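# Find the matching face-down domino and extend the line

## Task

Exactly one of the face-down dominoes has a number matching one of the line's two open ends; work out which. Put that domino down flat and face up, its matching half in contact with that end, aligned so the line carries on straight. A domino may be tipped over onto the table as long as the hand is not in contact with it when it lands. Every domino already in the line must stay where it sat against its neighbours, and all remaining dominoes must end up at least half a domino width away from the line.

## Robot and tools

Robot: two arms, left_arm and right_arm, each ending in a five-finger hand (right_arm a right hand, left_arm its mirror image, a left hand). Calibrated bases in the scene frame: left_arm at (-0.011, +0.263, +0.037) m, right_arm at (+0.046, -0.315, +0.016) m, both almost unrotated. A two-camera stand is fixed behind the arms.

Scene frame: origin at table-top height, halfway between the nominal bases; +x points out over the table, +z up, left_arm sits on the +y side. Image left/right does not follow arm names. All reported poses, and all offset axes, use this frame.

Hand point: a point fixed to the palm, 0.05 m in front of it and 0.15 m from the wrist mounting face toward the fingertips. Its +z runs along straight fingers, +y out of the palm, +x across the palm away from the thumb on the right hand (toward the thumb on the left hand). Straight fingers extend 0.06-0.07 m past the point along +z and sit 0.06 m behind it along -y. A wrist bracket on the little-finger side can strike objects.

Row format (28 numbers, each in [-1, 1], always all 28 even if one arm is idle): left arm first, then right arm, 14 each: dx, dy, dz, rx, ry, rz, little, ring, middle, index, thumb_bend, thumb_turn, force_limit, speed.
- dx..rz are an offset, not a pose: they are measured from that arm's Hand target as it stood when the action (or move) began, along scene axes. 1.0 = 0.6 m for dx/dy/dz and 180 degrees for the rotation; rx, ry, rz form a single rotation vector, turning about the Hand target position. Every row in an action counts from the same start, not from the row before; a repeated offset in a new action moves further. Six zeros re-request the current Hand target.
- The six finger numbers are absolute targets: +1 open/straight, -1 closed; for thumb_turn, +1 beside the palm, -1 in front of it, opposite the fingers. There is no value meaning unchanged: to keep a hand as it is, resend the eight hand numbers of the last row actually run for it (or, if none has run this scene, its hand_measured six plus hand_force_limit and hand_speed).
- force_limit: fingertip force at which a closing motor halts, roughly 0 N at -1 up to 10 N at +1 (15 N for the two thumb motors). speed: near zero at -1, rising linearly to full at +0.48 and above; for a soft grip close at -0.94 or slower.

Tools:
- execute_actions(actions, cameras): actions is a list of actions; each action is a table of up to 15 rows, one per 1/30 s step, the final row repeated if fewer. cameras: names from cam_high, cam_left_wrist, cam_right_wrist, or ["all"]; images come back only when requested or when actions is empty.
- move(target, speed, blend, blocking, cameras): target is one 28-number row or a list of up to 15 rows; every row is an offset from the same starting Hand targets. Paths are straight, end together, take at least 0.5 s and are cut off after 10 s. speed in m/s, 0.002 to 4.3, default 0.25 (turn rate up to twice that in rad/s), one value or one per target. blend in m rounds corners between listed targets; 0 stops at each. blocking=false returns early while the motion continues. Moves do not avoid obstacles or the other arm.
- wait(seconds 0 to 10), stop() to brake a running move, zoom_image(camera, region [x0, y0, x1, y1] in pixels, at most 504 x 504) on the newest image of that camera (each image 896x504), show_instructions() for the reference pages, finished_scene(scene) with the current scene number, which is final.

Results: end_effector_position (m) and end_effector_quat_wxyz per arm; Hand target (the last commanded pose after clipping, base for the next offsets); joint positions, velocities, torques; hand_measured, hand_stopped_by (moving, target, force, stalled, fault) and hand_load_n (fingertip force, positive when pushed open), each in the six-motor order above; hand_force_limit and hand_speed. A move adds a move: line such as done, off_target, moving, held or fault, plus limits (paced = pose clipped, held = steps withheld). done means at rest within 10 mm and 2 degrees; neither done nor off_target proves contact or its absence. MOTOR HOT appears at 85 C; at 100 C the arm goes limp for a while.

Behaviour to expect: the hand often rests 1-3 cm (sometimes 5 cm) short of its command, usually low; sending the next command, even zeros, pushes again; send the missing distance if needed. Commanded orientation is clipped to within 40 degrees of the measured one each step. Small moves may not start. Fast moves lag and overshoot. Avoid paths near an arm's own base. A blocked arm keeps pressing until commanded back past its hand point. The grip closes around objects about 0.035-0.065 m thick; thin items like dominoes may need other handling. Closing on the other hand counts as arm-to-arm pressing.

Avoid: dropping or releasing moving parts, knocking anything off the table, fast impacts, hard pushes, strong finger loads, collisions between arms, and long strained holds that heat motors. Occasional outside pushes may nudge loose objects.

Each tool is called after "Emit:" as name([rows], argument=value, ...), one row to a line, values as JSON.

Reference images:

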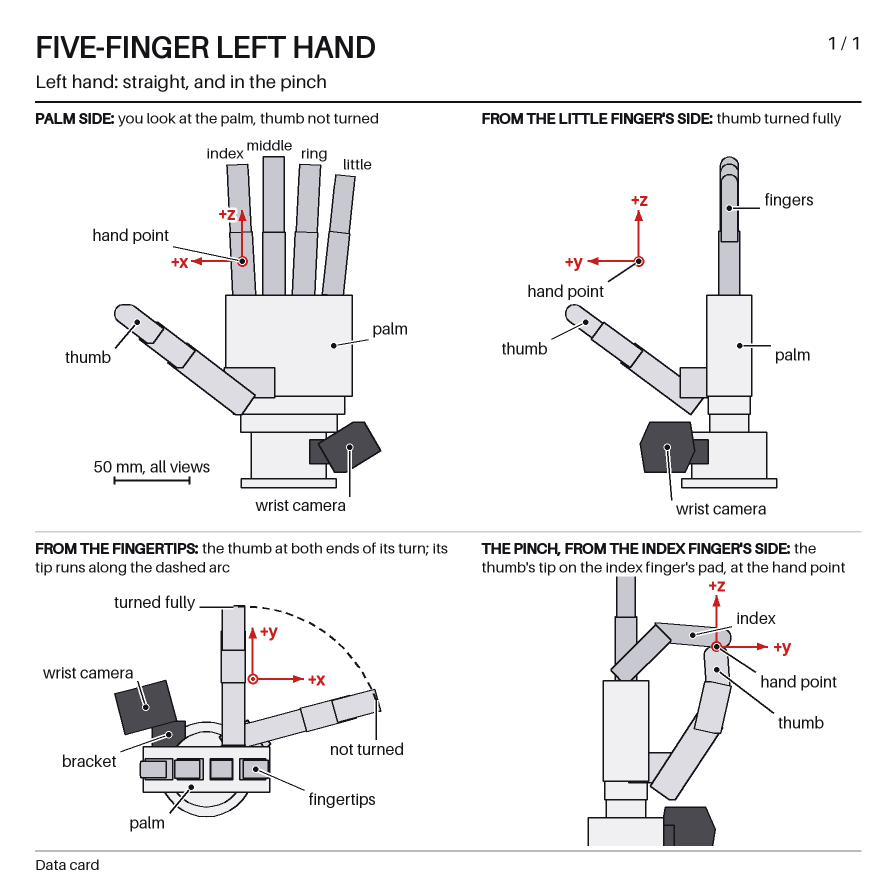

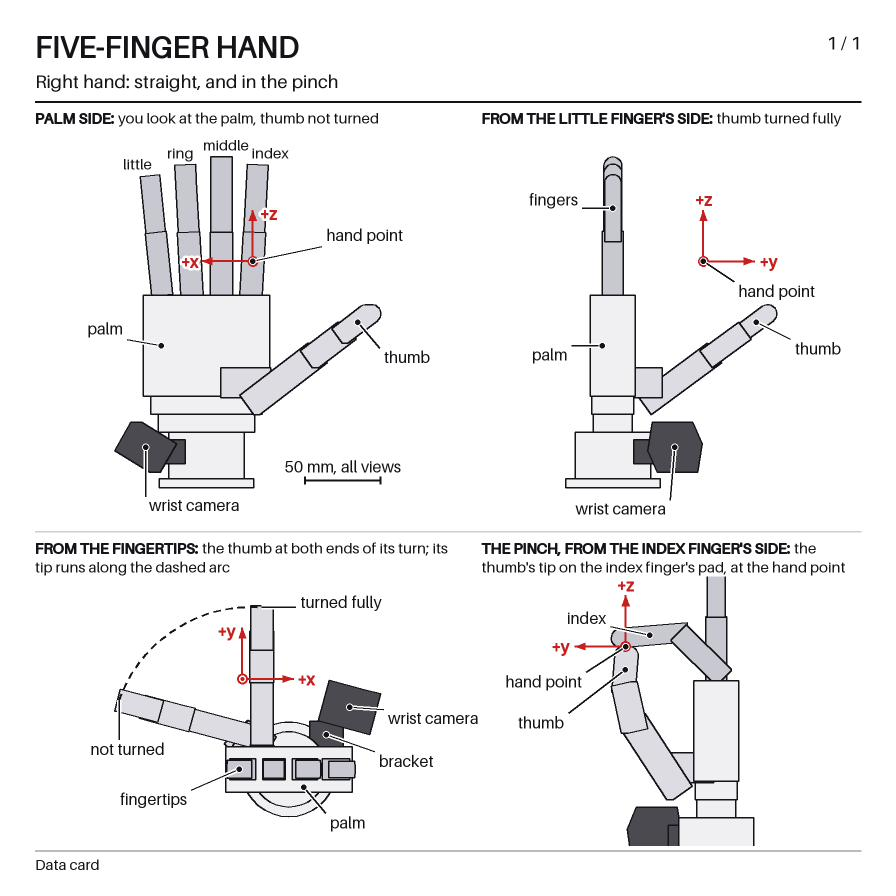

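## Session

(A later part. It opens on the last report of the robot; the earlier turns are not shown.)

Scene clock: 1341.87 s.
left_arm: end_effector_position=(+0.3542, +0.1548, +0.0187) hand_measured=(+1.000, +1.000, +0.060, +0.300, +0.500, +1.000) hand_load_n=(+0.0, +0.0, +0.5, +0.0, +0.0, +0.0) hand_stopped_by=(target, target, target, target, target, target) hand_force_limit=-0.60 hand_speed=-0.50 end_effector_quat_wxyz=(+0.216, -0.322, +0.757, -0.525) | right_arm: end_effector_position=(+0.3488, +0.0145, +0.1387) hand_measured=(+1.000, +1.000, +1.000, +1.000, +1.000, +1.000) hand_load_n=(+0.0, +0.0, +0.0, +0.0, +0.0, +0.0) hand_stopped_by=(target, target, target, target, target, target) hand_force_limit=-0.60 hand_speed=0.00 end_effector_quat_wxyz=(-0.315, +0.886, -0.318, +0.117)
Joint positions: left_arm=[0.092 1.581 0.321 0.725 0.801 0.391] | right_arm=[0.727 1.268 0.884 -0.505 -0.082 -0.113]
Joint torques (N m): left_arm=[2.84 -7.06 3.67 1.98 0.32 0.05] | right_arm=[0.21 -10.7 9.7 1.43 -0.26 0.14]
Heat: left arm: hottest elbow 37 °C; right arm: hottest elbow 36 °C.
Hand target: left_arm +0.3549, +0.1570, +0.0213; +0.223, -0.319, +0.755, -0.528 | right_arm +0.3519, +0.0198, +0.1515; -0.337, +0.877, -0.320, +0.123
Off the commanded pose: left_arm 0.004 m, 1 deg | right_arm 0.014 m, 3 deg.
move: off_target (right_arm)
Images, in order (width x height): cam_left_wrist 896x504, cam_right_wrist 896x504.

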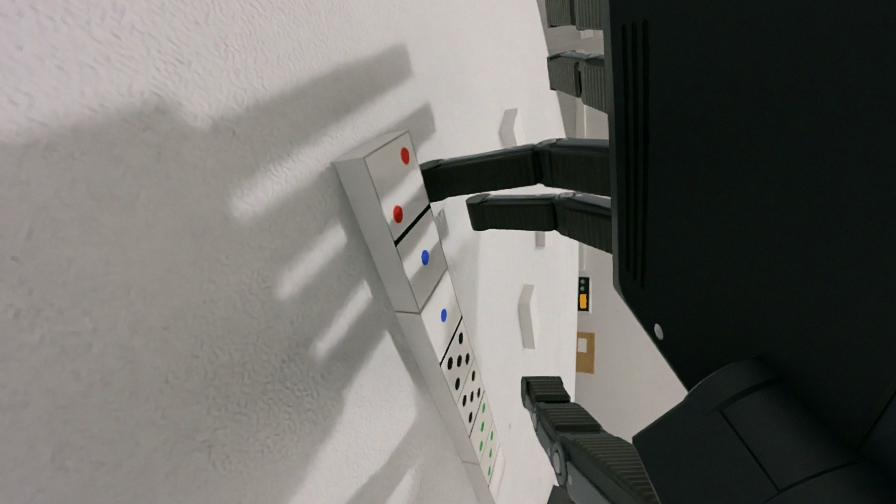

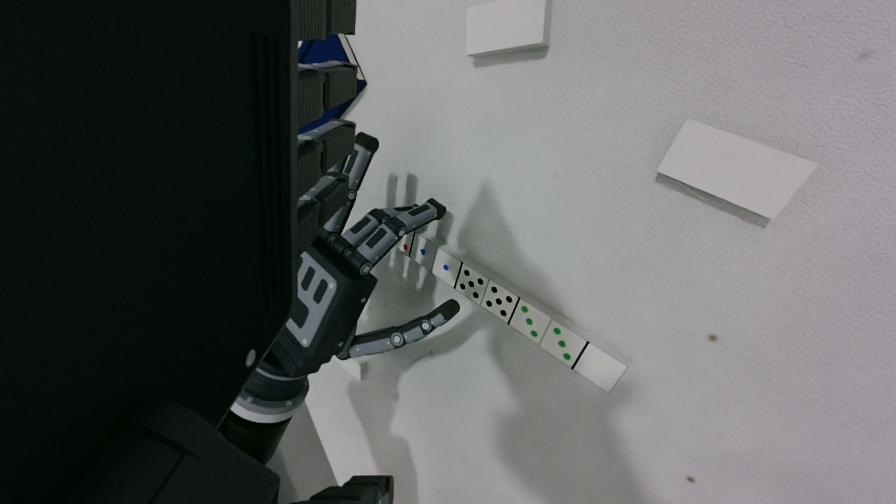

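Emit:
move(target=[0,0,0,0,0,0,1,1,0.0,0.3,0.5,1,-0.6,-0.85,0,0,0,0,0,0,1,1,1,1,1,1,-0.6,0], speed=0.05, cameras=["cam_left_wrist"])

Emit:
zoom_image(camera="cam_left_wrist", region=[330, 120, 530, 320])

Scene clock: 1347.27 s.
left_arm: end_effector_position=(+0.3541, +0.1545, +0.0189) hand_measured=(+1.000, +1.000, +0.000, +0.300, +0.500, +1.000) hand_load_n=(-0.5, +0.0, +1.0, +0.0, +0.0, +0.0) hand_stopped_by=(target, target, target, target, target, target) hand_force_limit=-0.60 hand_speed=-0.85 end_effector_quat_wxyz=(+0.216, -0.322, +0.757, -0.525) | right_arm: end_effector_position=(+0.3488, +0.0145, +0.1387) hand_measured=(+1.000, +1.000, +1.000, +1.000, +1.000, +1.000) hand_load_n=(+0.0, +0.0, +0.0, +0.0, +0.0, +0.0) hand_stopped_by=(target, target, target, target, target, target) hand_force_limit=-0.60 hand_speed=0.00 end_effector_quat_wxyz=(-0.315, +0.886, -0.318, +0.117)
Joint positions: left_arm=[0.092 1.581 0.321 0.725 0.802 0.391] | right_arm=[0.727 1.268 0.884 -0.505 -0.082 -0.113]
Joint torques (N m): left_arm=[2.9 -7.06 3.71 2.02 0.3 0.04] | right_arm=[0.32 -10.7 9.7 1.43 -0.26 0.14]
Heat: left arm: hottest elbow 37 °C; right arm: hottest elbow 36 °C.
Hand target: left_arm +0.3549, +0.1570, +0.0213; +0.223, -0.319, +0.755, -0.528 | right_arm +0.3519, +0.0198, +0.1515; -0.337, +0.877, -0.320, +0.123
Off the commanded pose: left_arm 0.004 m, 1 deg | right_arm 0.014 m, 3 deg.
move: off_target (right_arm)
Images, in order (width x height): cam_left_wrist 896x504.

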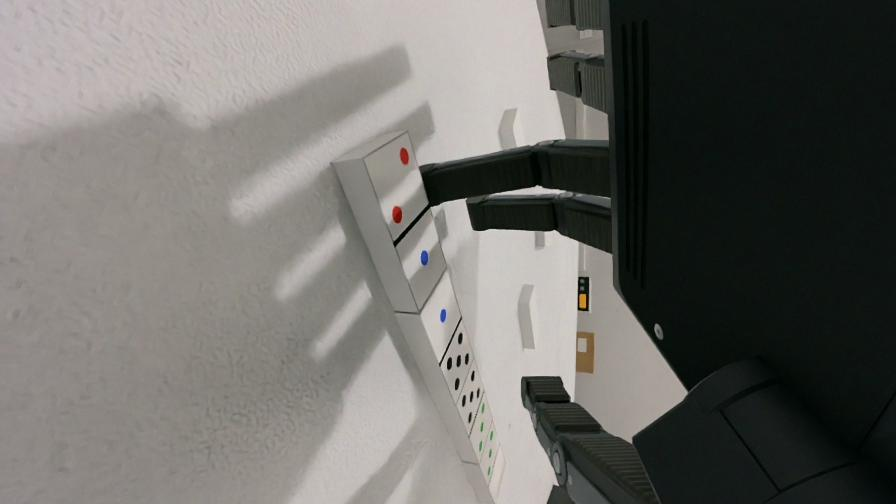

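Scaled by 2.520.

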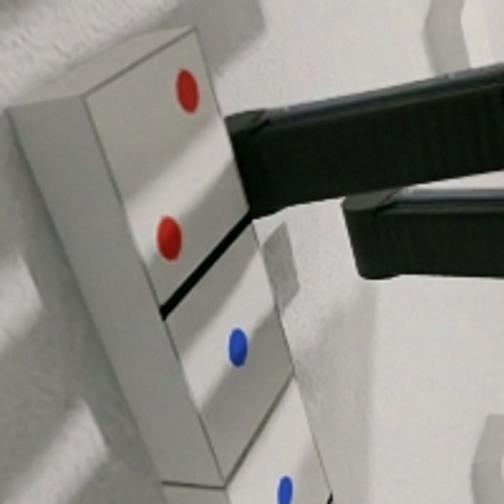

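Emit:
move(target=[0,0,0,0,0,0,1,1,-0.018,0.3,0.5,1,-0.6,-0.85,0,0,0,0,0,0,1,1,1,1,1,1,-0.6,0], speed=0.05, cameras=["cam_left_wrist"])

Emit:
zoom_image(camera="cam_left_wrist", region=[330, 120, 530, 320])

Emit:
zoom_image(camera="cam_left_wrist", region=[380, 240, 480, 340])

Scene clock: 1352.13 s.
left_arm: end_effector_position=(+0.3541, +0.1545, +0.0189) hand_measured=(+1.000, +1.000, -0.018, +0.300, +0.500, +1.000) hand_load_n=(+0.0, +0.0, +1.0, +0.0, +0.0, +0.0) hand_stopped_by=(target, target, target, target, target, target) hand_force_limit=-0.60 hand_speed=-0.85 end_effector_quat_wxyz=(+0.216, -0.322, +0.757, -0.525) | right_arm: end_effector_position=(+0.3488, +0.0145, +0.1387) hand_measured=(+1.000, +1.000, +1.000, +1.000, +1.000, +1.000) hand_load_n=(+0.0, -0.5, -0.5, +0.0, +0.0, +0.0) hand_stopped_by=(target, target, target, target, target, target) hand_force_limit=-0.60 hand_speed=0.00 end_effector_quat_wxyz=(-0.315, +0.886, -0.318, +0.117)
Joint positions: left_arm=[0.092 1.581 0.321 0.725 0.802 0.391] | right_arm=[0.727 1.268 0.884 -0.505 -0.082 -0.113]
Joint torques (N m): left_arm=[2.84 -7.06 3.67 1.96 0.3 0.04] | right_arm=[0.26 -10.75 9.7 1.42 -0.26 0.14]
Heat: left arm: hottest elbow 37 °C; right arm: hottest elbow 36 °C.
Hand target: left_arm +0.3549, +0.1570, +0.0213; +0.223, -0.319, +0.755, -0.528 | right_arm +0.3519, +0.0198, +0.1515; -0.337, +0.877, -0.320, +0.123
Off the commanded pose: left_arm 0.004 m, 1 deg | right_arm 0.014 m, 3 deg.
move: off_target (right_arm)
Images, in order (width x height): cam_left_wrist 896x504.

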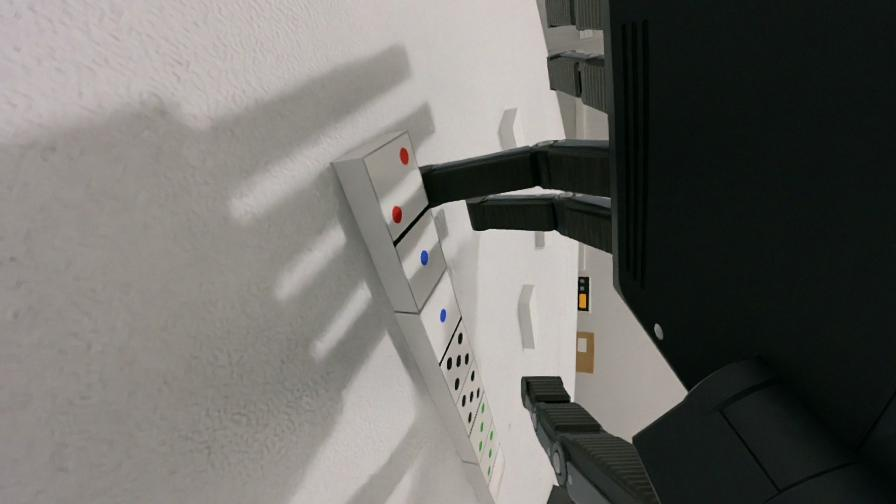

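Scaled by 2.520.

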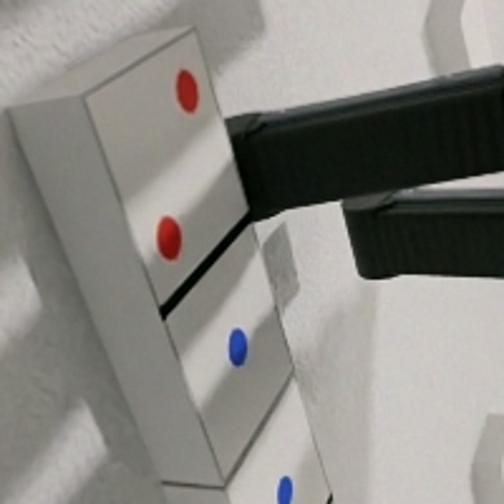

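Scaled by 5.040.

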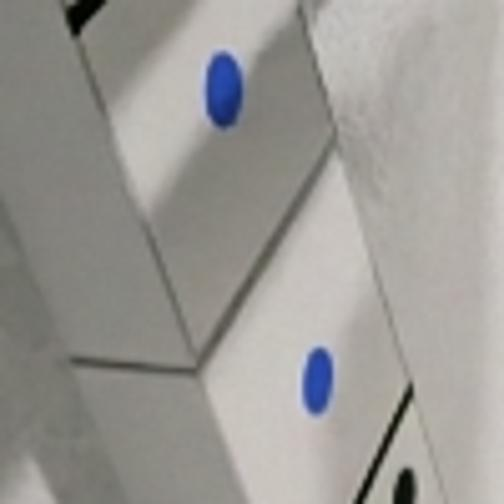

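Emit:
move(target=[0,0,0,0,0,0,1,1,-0.04,0.3,0.5,1,-0.6,-0.85,0,0,0,0,0,0,1,1,1,1,1,1,-0.6,0], speed=0.05, cameras=["cam_left_wrist"])

Emit:
zoom_image(camera="cam_left_wrist", region=[330, 120, 530, 320])

Scene clock: 1358.83 s.
left_arm: end_effector_position=(+0.3541, +0.1545, +0.0189) hand_measured=(+1.000, +1.000, -0.040, +0.300, +0.500, +1.000) hand_load_n=(+0.0, +0.0, +1.0, +0.0, +0.0, +0.0) hand_stopped_by=(target, target, target, target, target, target) hand_force_limit=-0.60 hand_speed=-0.85 end_effector_quat_wxyz=(+0.216, -0.322, +0.757, -0.525) | right_arm: end_effector_position=(+0.3488, +0.0145, +0.1387) hand_measured=(+1.000, +1.000, +1.000, +1.000, +1.000, +1.000) hand_load_n=(+0.0, +0.0, +0.0, +0.0, +0.0, +0.0) hand_stopped_by=(target, target, target, target, target, target) hand_force_limit=-0.60 hand_speed=0.00 end_effector_quat_wxyz=(-0.315, +0.886, -0.318, +0.117)
Joint positions: left_arm=[0.092 1.581 0.321 0.725 0.802 0.391] | right_arm=[0.727 1.268 0.884 -0.505 -0.082 -0.113]
Joint torques (N m): left_arm=[3.02 -7.06 3.69 1.94 0.3 0.04] | right_arm=[0.21 -10.7 9.72 1.43 -0.26 0.14]
Heat: left arm: hottest elbow 36 °C; right arm: hottest elbow 36 °C.
Hand target: left_arm +0.3549, +0.1570, +0.0213; +0.223, -0.319, +0.755, -0.528 | right_arm +0.3519, +0.0198, +0.1515; -0.337, +0.877, -0.320, +0.123
Off the commanded pose: left_arm 0.004 m, 1 deg | right_arm 0.014 m, 3 deg.
move: off_target (right_arm)
Images, in order (width x height): cam_left_wrist 896x504.

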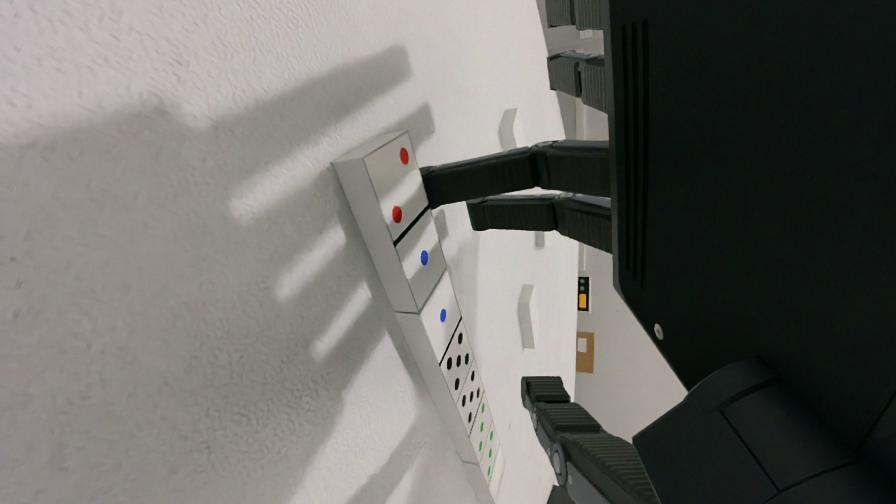

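Scaled by 2.520.

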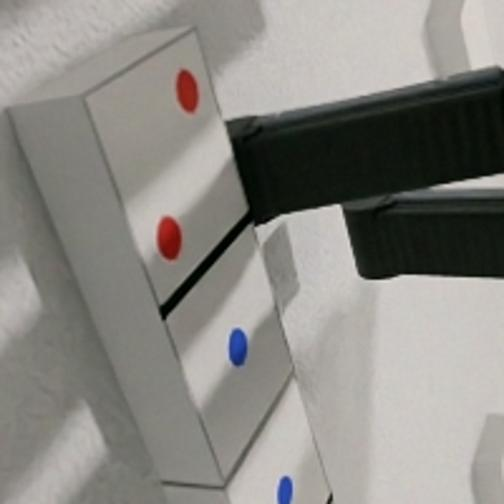

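Emit:
move(target=[0,0,0,0,0,0,1,1,-0.06,0.3,0.5,1,-0.6,-0.85,0,0,0,0,0,0,1,1,1,1,1,1,-0.6,0], speed=0.05, cameras=["cam_left_wrist"])

Emit:
zoom_image(camera="cam_left_wrist", region=[330, 120, 530, 320])

Scene clock: 1363.90 s.
left_arm: end_effector_position=(+0.3541, +0.1547, +0.0189) hand_measured=(+1.000, +1.000, -0.060, +0.300, +0.500, +1.000) hand_load_n=(+0.0, +0.0, +1.0, +0.0, +0.0, -0.5) hand_stopped_by=(target, target, target, target, target, target) hand_force_limit=-0.60 hand_speed=-0.85 end_effector_quat_wxyz=(+0.216, -0.322, +0.757, -0.525) | right_arm: end_effector_position=(+0.3488, +0.0145, +0.1387) hand_measured=(+1.000, +1.000, +1.000, +1.000, +1.000, +1.000) hand_load_n=(+0.0, +0.0, +0.0, +0.0, -0.5, -0.5) hand_stopped_by=(target, target, target, target, target, target) hand_force_limit=-0.60 hand_speed=0.00 end_effector_quat_wxyz=(-0.315, +0.886, -0.318, +0.117)
Joint positions: left_arm=[0.093 1.581 0.321 0.725 0.802 0.391] | right_arm=[0.727 1.268 0.884 -0.505 -0.082 -0.113]
Joint torques (N m): left_arm=[3.02 -7.06 3.66 1.98 0.31 0.04] | right_arm=[0.26 -10.7 9.7 1.42 -0.26 0.14]
Heat: left arm: hottest elbow 36 °C; right arm: hottest elbow 36 °C.
Hand target: left_arm +0.3550, +0.1571, +0.0213; +0.223, -0.320, +0.755, -0.528 | right_arm +0.3519, +0.0198, +0.1515; -0.337, +0.877, -0.320, +0.123
Off the commanded pose: left_arm 0.003 m, 1 deg | right_arm 0.014 m, 3 deg.
move: off_target (right_arm)
Images, in order (width x height): cam_left_wrist 896x504.

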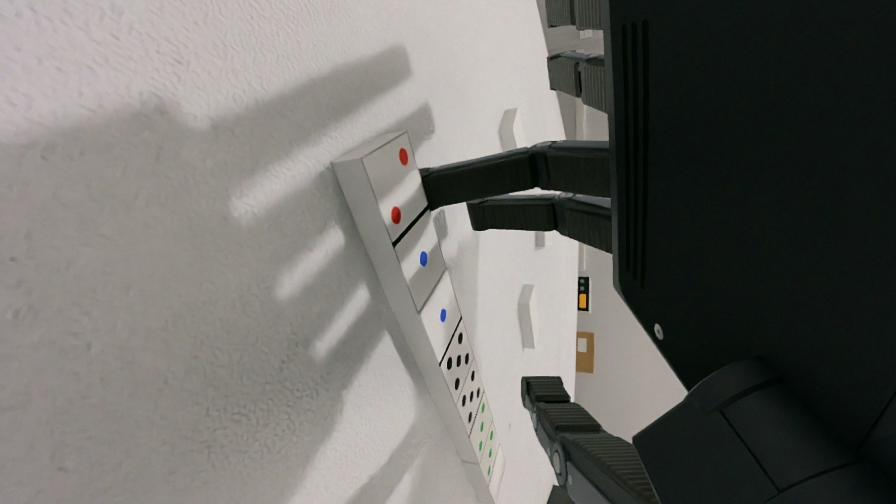

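Scaled by 2.520.

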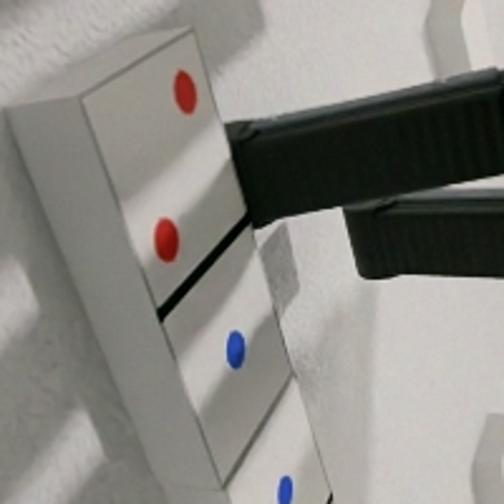

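Emit:
zoom_image(camera="cam_left_wrist", region=[370, 120, 450, 260])

Emit:
zoom_image(camera="cam_left_wrist", region=[400, 240, 480, 380])

Emit:
zoom_image(camera="cam_left_wrist", region=[430, 340, 510, 480])

Scaled by 3.600.

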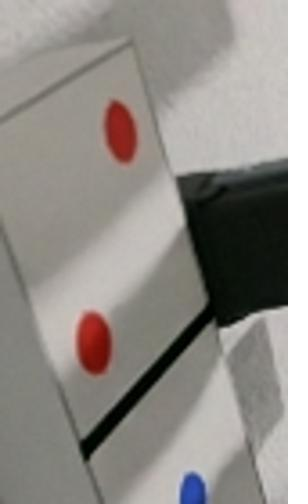

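Scaled by 3.600.

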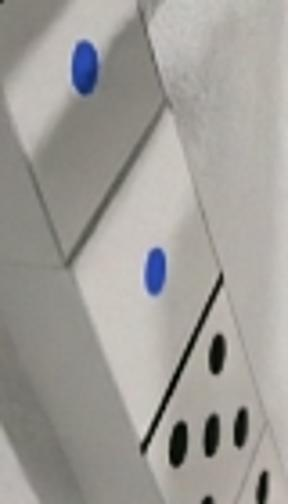

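Scaled by 3.600.

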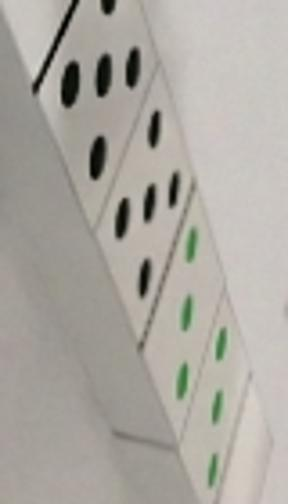

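Emit:
move([
  [0.005,-0.005,0,0,0,0,1,1,0.1,0.3,0.5,1,-0.6,-0.5,0,0,0,0,0,0,1,1,1,1,1,1,-0.6,0],
  [0.02,0.013,0.0,0,0,0,1,1,0.1,0.3,0.5,1,-0.6,-0.5,0,0,0,0,0,0,1,1,1,1,1,1,-0.6,0],
], speed=[0.05,0.05], cameras=["cam_left_wrist"])

Emit:
zoom_image(camera="cam_left_wrist", region=[330, 120, 530, 320])

Scene clock: 1381.00 s.
left_arm: end_effector_position=(+0.3537, +0.1610, +0.0186) hand_measured=(+1.000, +1.000, +0.100, +0.300, +0.500, +1.000) hand_load_n=(-0.5, +0.0, +0.0, +0.0, +0.0, -0.5) hand_stopped_by=(target, target, target, target, target, target) hand_force_limit=-0.60 hand_speed=-0.50 end_effector_quat_wxyz=(+0.214, -0.329, +0.754, -0.527) | right_arm: end_effector_position=(+0.3488, +0.0145, +0.1387) hand_measured=(+1.000, +1.000, +1.000, +1.000, +1.000, +1.000) hand_load_n=(+0.0, +0.0, -0.5, +0.0, +0.0, +0.0) hand_stopped_by=(target, target, target, target, target, target) hand_force_limit=-0.60 hand_speed=0.00 end_effector_quat_wxyz=(-0.315, +0.886, -0.318, +0.117)
Joint positions: left_arm=[0.117 1.584 0.321 0.72 0.819 0.39] | right_arm=[0.727 1.268 0.884 -0.505 -0.082 -0.113]
Joint torques (N m): left_arm=[2.67 -6.18 6.72 0.88 0.4 0.17] | right_arm=[0.26 -10.7 9.72 1.42 -0.27 0.14]
Heat: left arm: hottest elbow 36 °C; right arm: hottest elbow 36 °C.
Hand target: left_arm +0.3670, +0.1649, +0.0213; +0.223, -0.319, +0.755, -0.528 | right_arm +0.3519, +0.0198, +0.1515; -0.337, +0.877, -0.320, +0.123
Off the commanded pose: left_arm 0.014 m, 1 deg | right_arm 0.014 m, 3 deg.
move: off_target (left_arm, right_arm)
Images, in order (width x height): cam_left_wrist 896x504.

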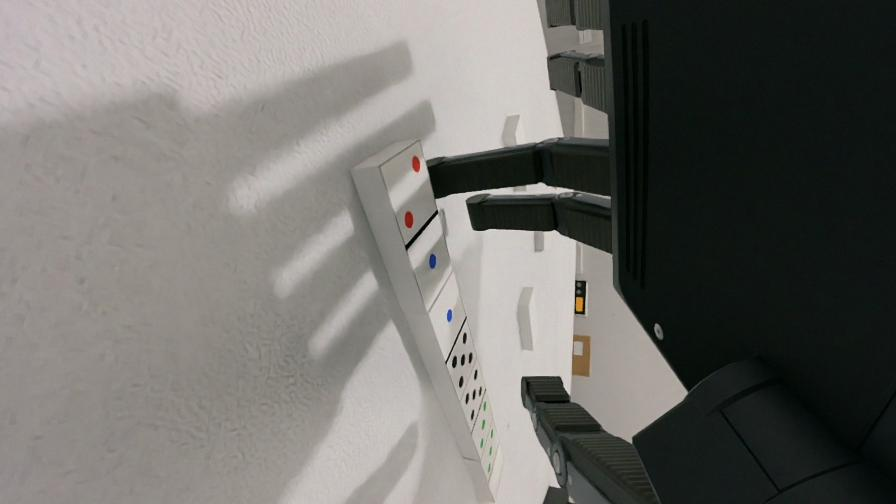

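Scaled by 2.520.

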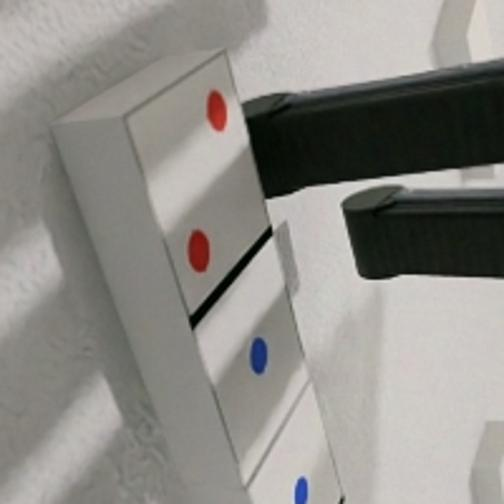

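Emit:
move([
  [0.01,-0.02,0,0,0,0,1,1,0.1,0.3,0.5,1,-0.6,-0.5,0,0,0,0,0,0,1,1,1,1,1,1,-0.6,0],
], speed=[0.06], cameras=["cam_left_wrist"])

Scene clock: 1387.77 s.
left_arm: end_effector_position=(+0.3595, +0.1553, +0.0181) hand_measured=(+1.000, +1.000, +0.100, +0.300, +0.500, +1.000) hand_load_n=(+0.0, +0.0, -1.0, +0.0, +0.0, +0.0) hand_stopped_by=(target, target, target, target, target, target) hand_force_limit=-0.60 hand_speed=-0.50 end_effector_quat_wxyz=(+0.217, -0.325, +0.757, -0.523) | right_arm: end_effector_position=(+0.3488, +0.0145, +0.1387) hand_measured=(+1.000, +1.000, +1.000, +1.000, +1.000, +1.000) hand_load_n=(+0.0, +0.0, +0.0, +0.0, +0.0, +0.0) hand_stopped_by=(target, target, target, target, target, target) hand_force_limit=-0.60 hand_speed=0.00 end_effector_quat_wxyz=(-0.315, +0.886, -0.318, +0.117)
Joint positions: left_arm=[0.089 1.589 0.333 0.72 0.792 0.388] | right_arm=[0.727 1.268 0.884 -0.505 -0.082 -0.113]
Joint torques (N m): left_arm=[1.61 -5.66 6.64 1.91 0.07 -0.16] | right_arm=[0.21 -10.7 9.7 1.43 -0.26 0.14]
Heat: left arm: hottest elbow 35 °C; right arm: hottest elbow 36 °C.
Hand target: left_arm +0.3730, +0.1529, +0.0213; +0.223, -0.319, +0.755, -0.528 | right_arm +0.3519, +0.0198, +0.1515; -0.337, +0.877, -0.320, +0.123
Off the commanded pose: left_arm 0.014 m, 1 deg | right_arm 0.014 m, 3 deg.
move: off_target (left_arm, right_arm)
Images, in order (width x height): cam_left_wrist 896x504.

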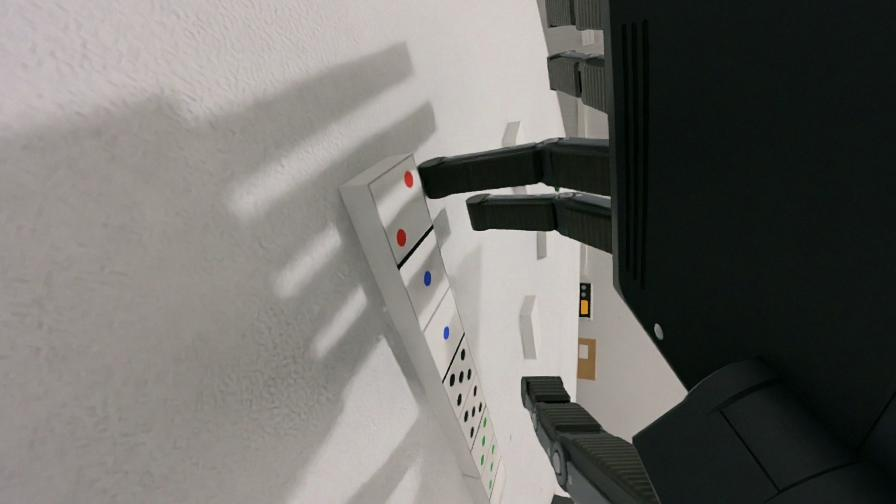

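Emit:
move([
  [0.012,0.012,0.006,0,0,0,1,1,0.1,0.3,0.5,1,-0.6,-0.5,0,0,0,0,0,0,1,1,1,1,1,1,-0.6,0],
], speed=[0.05], cameras=["cam_left_wrist"])

Emit:
zoom_image(camera="cam_left_wrist", region=[330, 120, 530, 320])

Scene clock: 1395.17 s.
left_arm: end_effector_position=(+0.3661, +0.1573, +0.0206) hand_measured=(+1.000, +1.000, +0.100, +0.300, +0.500, +1.000) hand_load_n=(+0.0, +0.0, +0.0, +0.0, +0.0, +0.0) hand_stopped_by=(target, target, target, target, target, target) hand_force_limit=-0.60 hand_speed=-0.50 end_effector_quat_wxyz=(+0.217, -0.325, +0.756, -0.525) | right_arm: end_effector_position=(+0.3488, +0.0145, +0.1387) hand_measured=(+1.000, +1.000, +1.000, +1.000, +1.000, +1.000) hand_load_n=(+0.0, +0.0, +0.0, +0.0, +0.0, -0.5) hand_stopped_by=(target, target, target, target, target, target) hand_force_limit=-0.60 hand_speed=0.00 end_effector_quat_wxyz=(-0.315, +0.886, -0.318, +0.117)
Joint positions: left_arm=[0.096 1.592 0.352 0.705 0.801 0.388] | right_arm=[0.727 1.268 0.884 -0.505 -0.082 -0.113]
Joint torques (N m): left_arm=[2.67 -6.48 7.1 0.94 0.39 0.01] | right_arm=[0.26 -10.64 9.7 1.43 -0.27 0.14]
Heat: left arm: hottest elbow 36 °C; right arm: hottest elbow 36 °C.
Hand target: left_arm +0.3802, +0.1601, +0.0249; +0.223, -0.319, +0.755, -0.528 | right_arm +0.3519, +0.0198, +0.1515; -0.337, +0.877, -0.320, +0.123
Off the commanded pose: left_arm 0.015 m, 1 deg | right_arm 0.014 m, 3 deg.
move: off_target (left_arm, right_arm)
Images, in order (width x height): cam_left_wrist 896x504.

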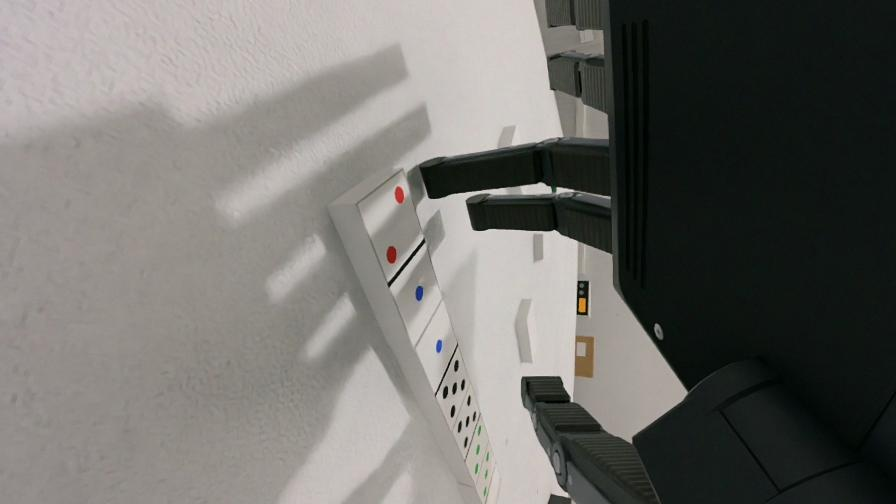

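Scaled by 2.520.

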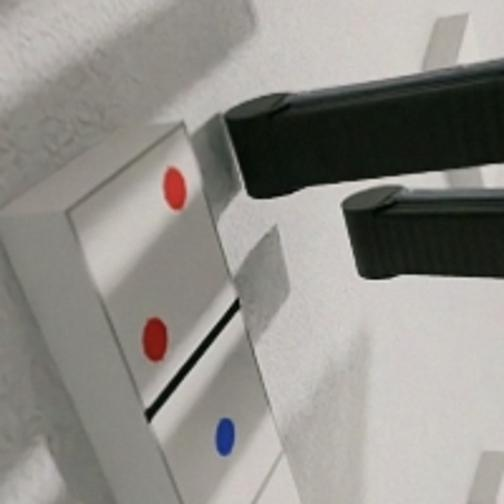

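Emit:
move([
  [0,0,0,0,0,0,1,1,-0.12,0.3,0.5,1,-0.6,-0.8,0,0,0,0,0,0,1,1,1,1,1,1,-0.6,0],
], speed=[0.05], cameras=["cam_left_wrist"])

Emit:
zoom_image(camera="cam_left_wrist", region=[330, 120, 530, 320])

Scene clock: 1401.40 s.
left_arm: end_effector_position=(+0.3661, +0.1573, +0.0206) hand_measured=(+1.000, +1.000, -0.120, +0.300, +0.500, +1.000) hand_load_n=(+0.0, +0.0, +0.0, +0.0, +0.0, +0.0) hand_stopped_by=(target, target, target, target, target, target) hand_force_limit=-0.60 hand_speed=-0.80 end_effector_quat_wxyz=(+0.217, -0.325, +0.756, -0.525) | right_arm: end_effector_position=(+0.3488, +0.0145, +0.1387) hand_measured=(+1.000, +1.000, +1.000, +1.000, +1.000, +1.000) hand_load_n=(+0.0, +0.0, +0.0, +0.0, +0.0, +0.0) hand_stopped_by=(target, target, target, target, target, target) hand_force_limit=-0.60 hand_speed=0.00 end_effector_quat_wxyz=(-0.315, +0.886, -0.318, +0.117)
Joint positions: left_arm=[0.096 1.592 0.352 0.705 0.801 0.388] | right_arm=[0.727 1.268 0.884 -0.505 -0.082 -0.113]
Joint torques (N m): left_arm=[2.84 -6.42 7.08 0.94 0.39 0.01] | right_arm=[0.26 -10.64 9.72 1.42 -0.27 0.14]
Heat: left arm: hottest elbow 36 °C; right arm: hottest elbow 36 °C.
Hand target: left_arm +0.3802, +0.1601, +0.0249; +0.223, -0.319, +0.755, -0.528 | right_arm +0.3519, +0.0198, +0.1515; -0.337, +0.877, -0.320, +0.123
Off the commanded pose: left_arm 0.015 m, 1 deg | right_arm 0.014 m, 3 deg.
move: off_target (left_arm, right_arm)
Images, in order (width x height): cam_left_wrist 896x504.

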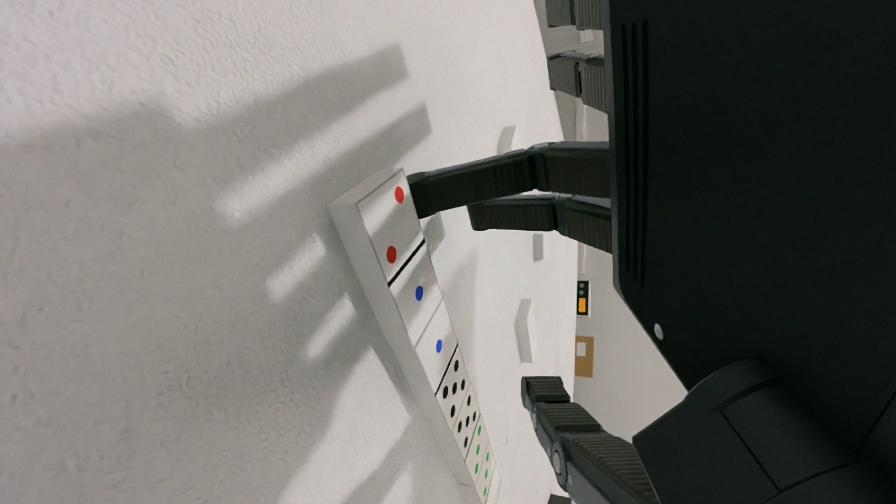

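Scaled by 2.520.

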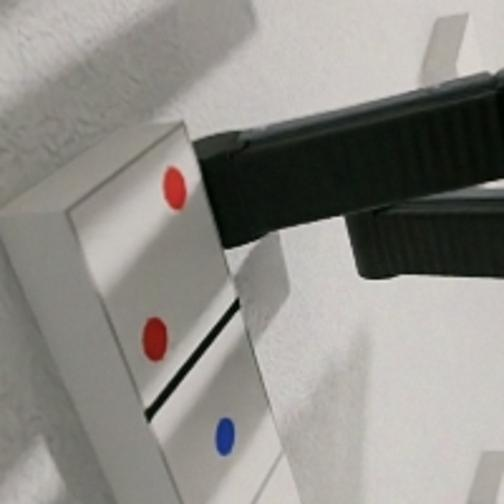

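Emit:
move([
  [0,0,0,0,0,0,1,1,-0.16,0.3,0.5,1,-0.6,-0.85,0,0,0,0,0,0,1,1,1,1,1,1,-0.6,0],
], speed=[0.05], cameras=["cam_left_wrist"])

Emit:
zoom_image(camera="cam_left_wrist", region=[330, 120, 530, 320])

Scene clock: 1406.73 s.
left_arm: end_effector_position=(+0.3661, +0.1573, +0.0206) hand_measured=(+1.000, +1.000, -0.160, +0.300, +0.500, +1.000) hand_load_n=(+0.0, +0.0, +0.0, +0.0, +0.0, +0.0) hand_stopped_by=(target, target, target, target, target, target) hand_force_limit=-0.60 hand_speed=-0.85 end_effector_quat_wxyz=(+0.217, -0.325, +0.756, -0.525) | right_arm: end_effector_position=(+0.3488, +0.0145, +0.1387) hand_measured=(+1.000, +1.000, +1.000, +1.000, +1.000, +1.000) hand_load_n=(+0.0, +0.0, +0.0, -0.5, -0.5, +0.0) hand_stopped_by=(target, target, target, target, target, target) hand_force_limit=-0.60 hand_speed=0.00 end_effector_quat_wxyz=(-0.315, +0.886, -0.318, +0.117)
Joint positions: left_arm=[0.096 1.592 0.352 0.705 0.801 0.388] | right_arm=[0.727 1.268 0.884 -0.505 -0.082 -0.113]
Joint torques (N m): left_arm=[2.78 -6.3 7.1 0.94 0.39 0.02] | right_arm=[0.21 -10.64 9.7 1.43 -0.27 0.15]
Heat: left arm: hottest elbow 36 °C; right arm: hottest elbow 36 °C.
Hand target: left_arm +0.3802, +0.1601, +0.0249; +0.223, -0.319, +0.755, -0.528 | right_arm +0.3519, +0.0198, +0.1515; -0.337, +0.877, -0.320, +0.123
Off the commanded pose: left_arm 0.015 m, 1 deg | right_arm 0.014 m, 3 deg.
move: off_target (left_arm, right_arm)
Images, in order (width x height): cam_left_wrist 896x504.

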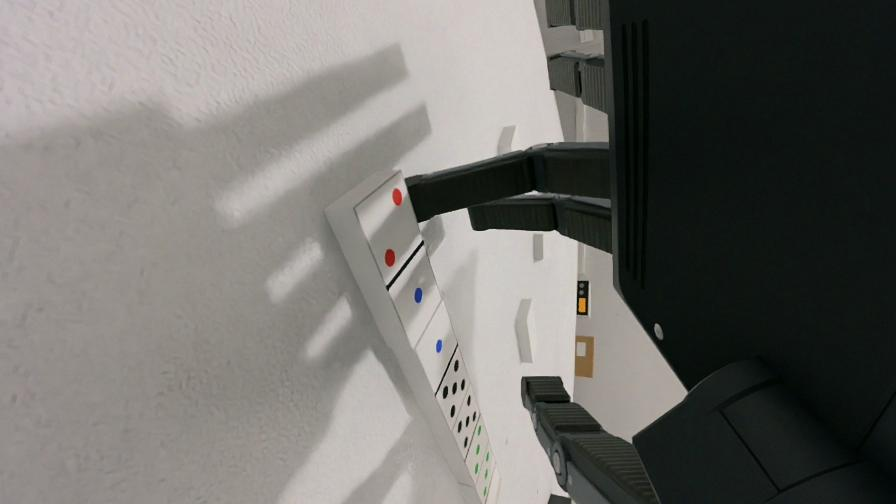

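Scaled by 2.520.

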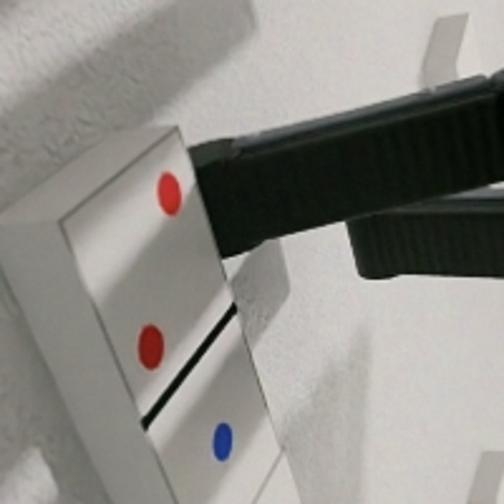

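Emit:
move([
  [0,0,0,0,0,0,1,1,-0.05,0.3,0.5,1,-0.6,-0.6,0,0,0,0,0,0,1,1,1,1,1,1,-0.6,0],
  [0.005,-0.015,0,0,0,0,1,1,0.0,0.3,0.5,1,-0.6,-0.5,0,0,0,0,0,0,1,1,1,1,1,1,-0.6,0],
  [0.005,-0.015,0.08,0,0,0,1,1,0.0,0.3,0.5,1,-0.6,-0.5,0,0,0,0,0,0,1,1,1,1,1,1,-0.6,0],
  [-0.06,0.1,0.12,0,0,0,1,1,0.0,0.3,0.5,1,-0.6,-0.5,0,0,0,0,0,0,1,1,1,1,1,1,-0.6,0],
], speed=[0.05,0.06,0.15,0.2], cameras=["cam_left_wrist","cam_right_wrist"])

Emit:
zoom_image(camera="cam_right_wrist", region=[380, 210, 480, 310])

Emit:
zoom_image(camera="cam_right_wrist", region=[420, 230, 460, 285])

Emit:
zoom_image(camera="cam_right_wrist", region=[385, 215, 435, 275])

Emit:
zoom_image(camera="cam_right_wrist", region=[430, 240, 530, 340])

Scene clock: 1419.77 s.
left_arm: end_effector_position=(+0.3289, +0.2130, +0.0806) hand_measured=(+1.000, +1.000, +0.000, +0.300, +0.500, +1.000) hand_load_n=(+0.0, +0.0, +0.0, +0.0, +0.0, +0.0) hand_stopped_by=(target, target, target, target, target, target) hand_force_limit=-0.60 hand_speed=-0.50 end_effector_quat_wxyz=(+0.201, -0.339, +0.753, -0.526) | right_arm: end_effector_position=(+0.3488, +0.0145, +0.1387) hand_measured=(+1.000, +1.000, +1.000, +1.000, +1.000, +1.000) hand_load_n=(+0.0, +0.0, +0.0, +0.0, +0.0, +0.0) hand_stopped_by=(target, target, target, target, target, target) hand_force_limit=-0.60 hand_speed=0.00 end_effector_quat_wxyz=(-0.315, +0.886, -0.318, +0.117)
Joint positions: left_arm=[0.328 1.243 0.372 0.141 0.991 0.585] | right_arm=[0.727 1.268 0.884 -0.505 -0.082 -0.113]
Joint torques (N m): left_arm=[2.78 -6.07 9.76 0.72 0.55 0.16] | right_arm=[0.32 -10.7 9.69 1.43 -0.27 0.15]
Heat: left arm: hottest elbow 37 °C; right arm: hottest elbow 36 °C.
Hand target: left_arm +0.3441, +0.2200, +0.0968; +0.223, -0.319, +0.755, -0.528 | right_arm +0.3519, +0.0198, +0.1515; -0.337, +0.877, -0.320, +0.123
Off the commanded pose: left_arm 0.023 m, 3 deg | right_arm 0.014 m, 3 deg.
move: off_target (left_arm, right_arm); target 2's new numbers were sent with left_arm's hand 0.016 m and 1 deg from that target
Images, in order (width x height): cam_left_wrist 896x504, cam_right_wrist 896x504.

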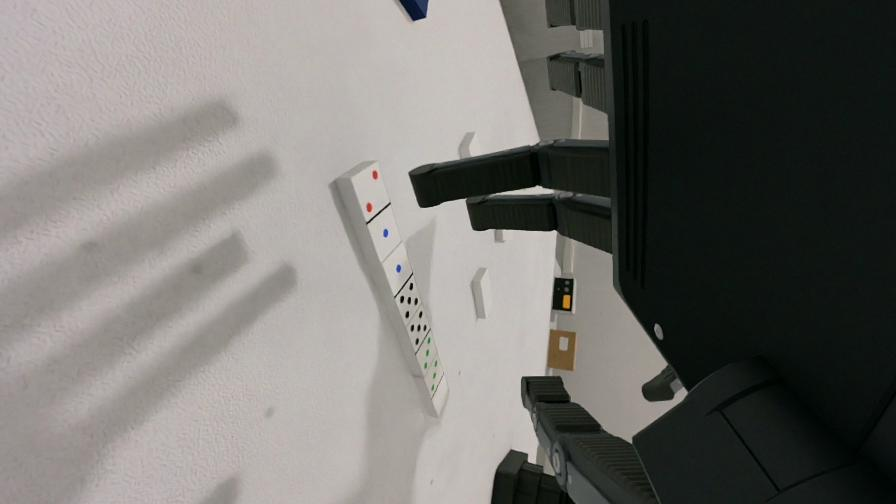

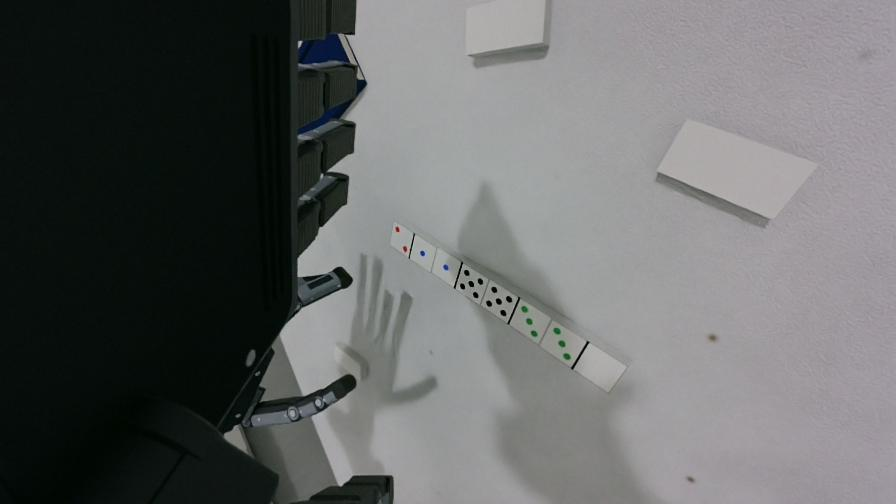

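Scaled by 5.040.

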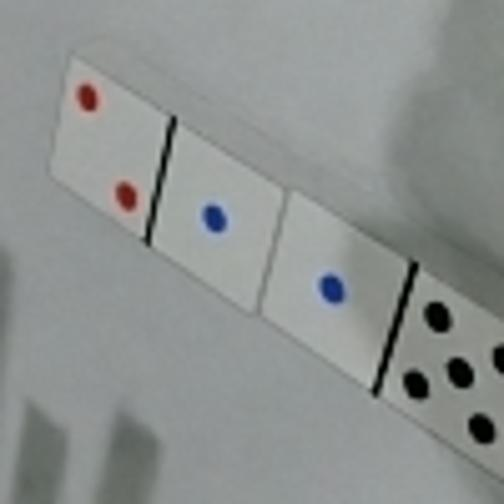

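Scaled by 9.164.

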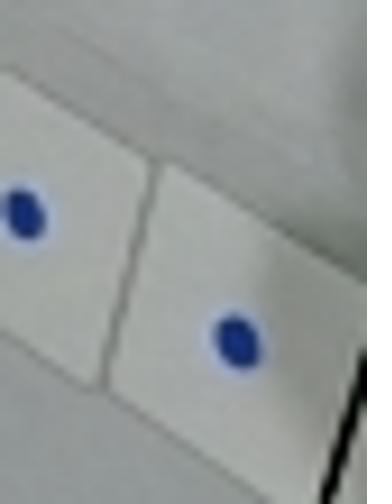

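Scaled by 8.400.

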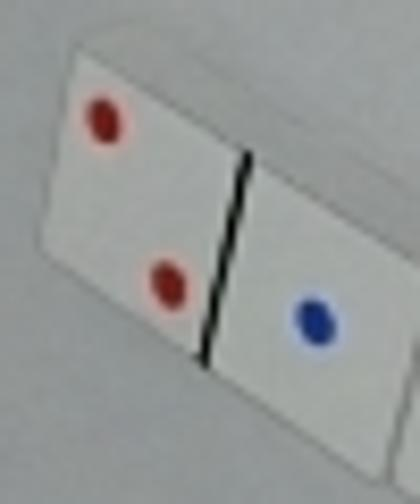

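Scaled by 5.040.

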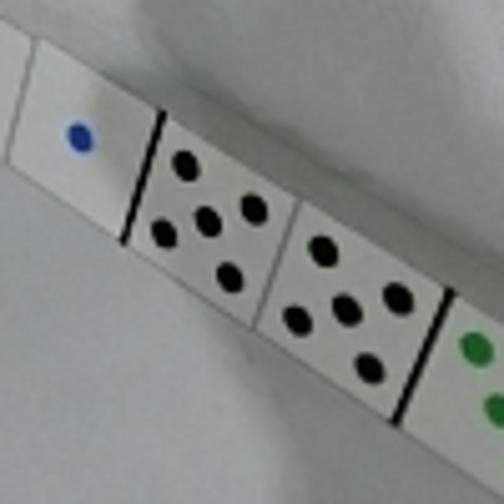

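Emit:
zoom_image(camera="cam_left_wrist", region=[350, 150, 420, 270])

Emit:
zoom_image(camera="cam_left_wrist", region=[370, 220, 440, 340])

Emit:
zoom_image(camera="cam_left_wrist", region=[390, 310, 460, 430])

Scaled by 4.200.

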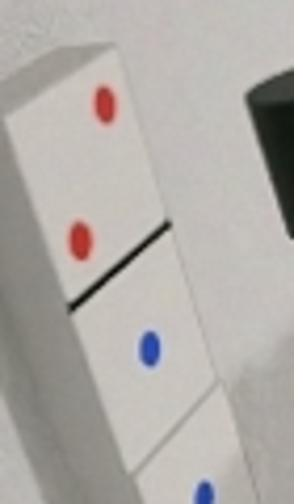

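Scaled by 4.200.

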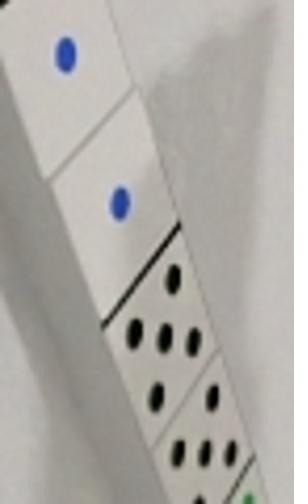

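Scaled by 4.200.

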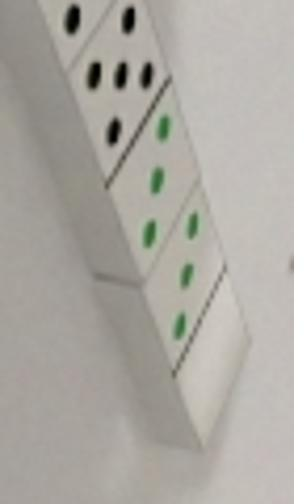

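Emit:
zoom_image(camera="cam_right_wrist", region=[425, 240, 445, 275])

Emit:
zoom_image(camera="cam_right_wrist", region=[475, 273, 495, 308])

Emit:
zoom_image(camera="cam_left_wrist", region=[375, 235, 410, 270])

Emit:
zoom_image(camera="cam_left_wrist", region=[400, 300, 435, 335])

Scaled by 14.400.

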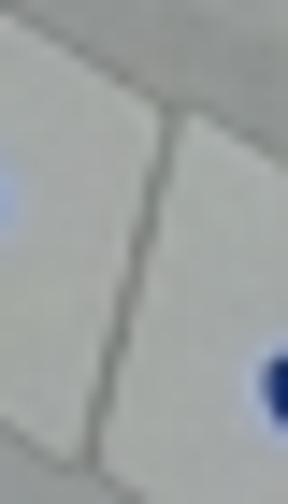

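Scaled by 14.400.

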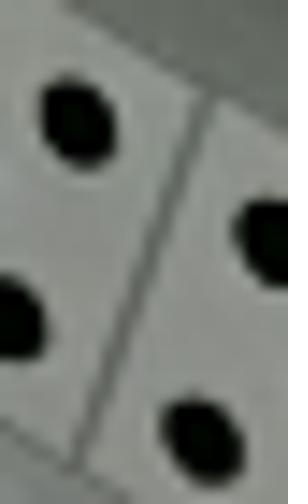

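Scaled by 14.400.

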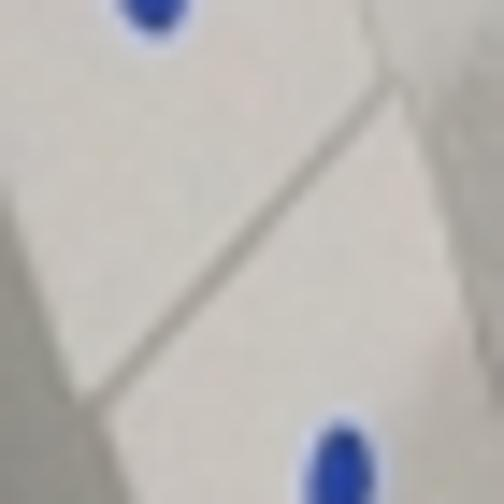

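Scaled by 14.400.

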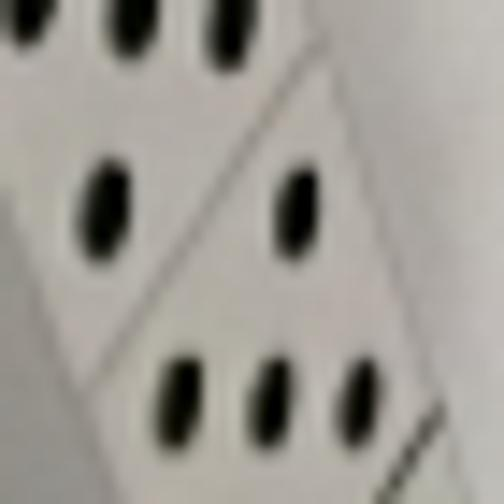

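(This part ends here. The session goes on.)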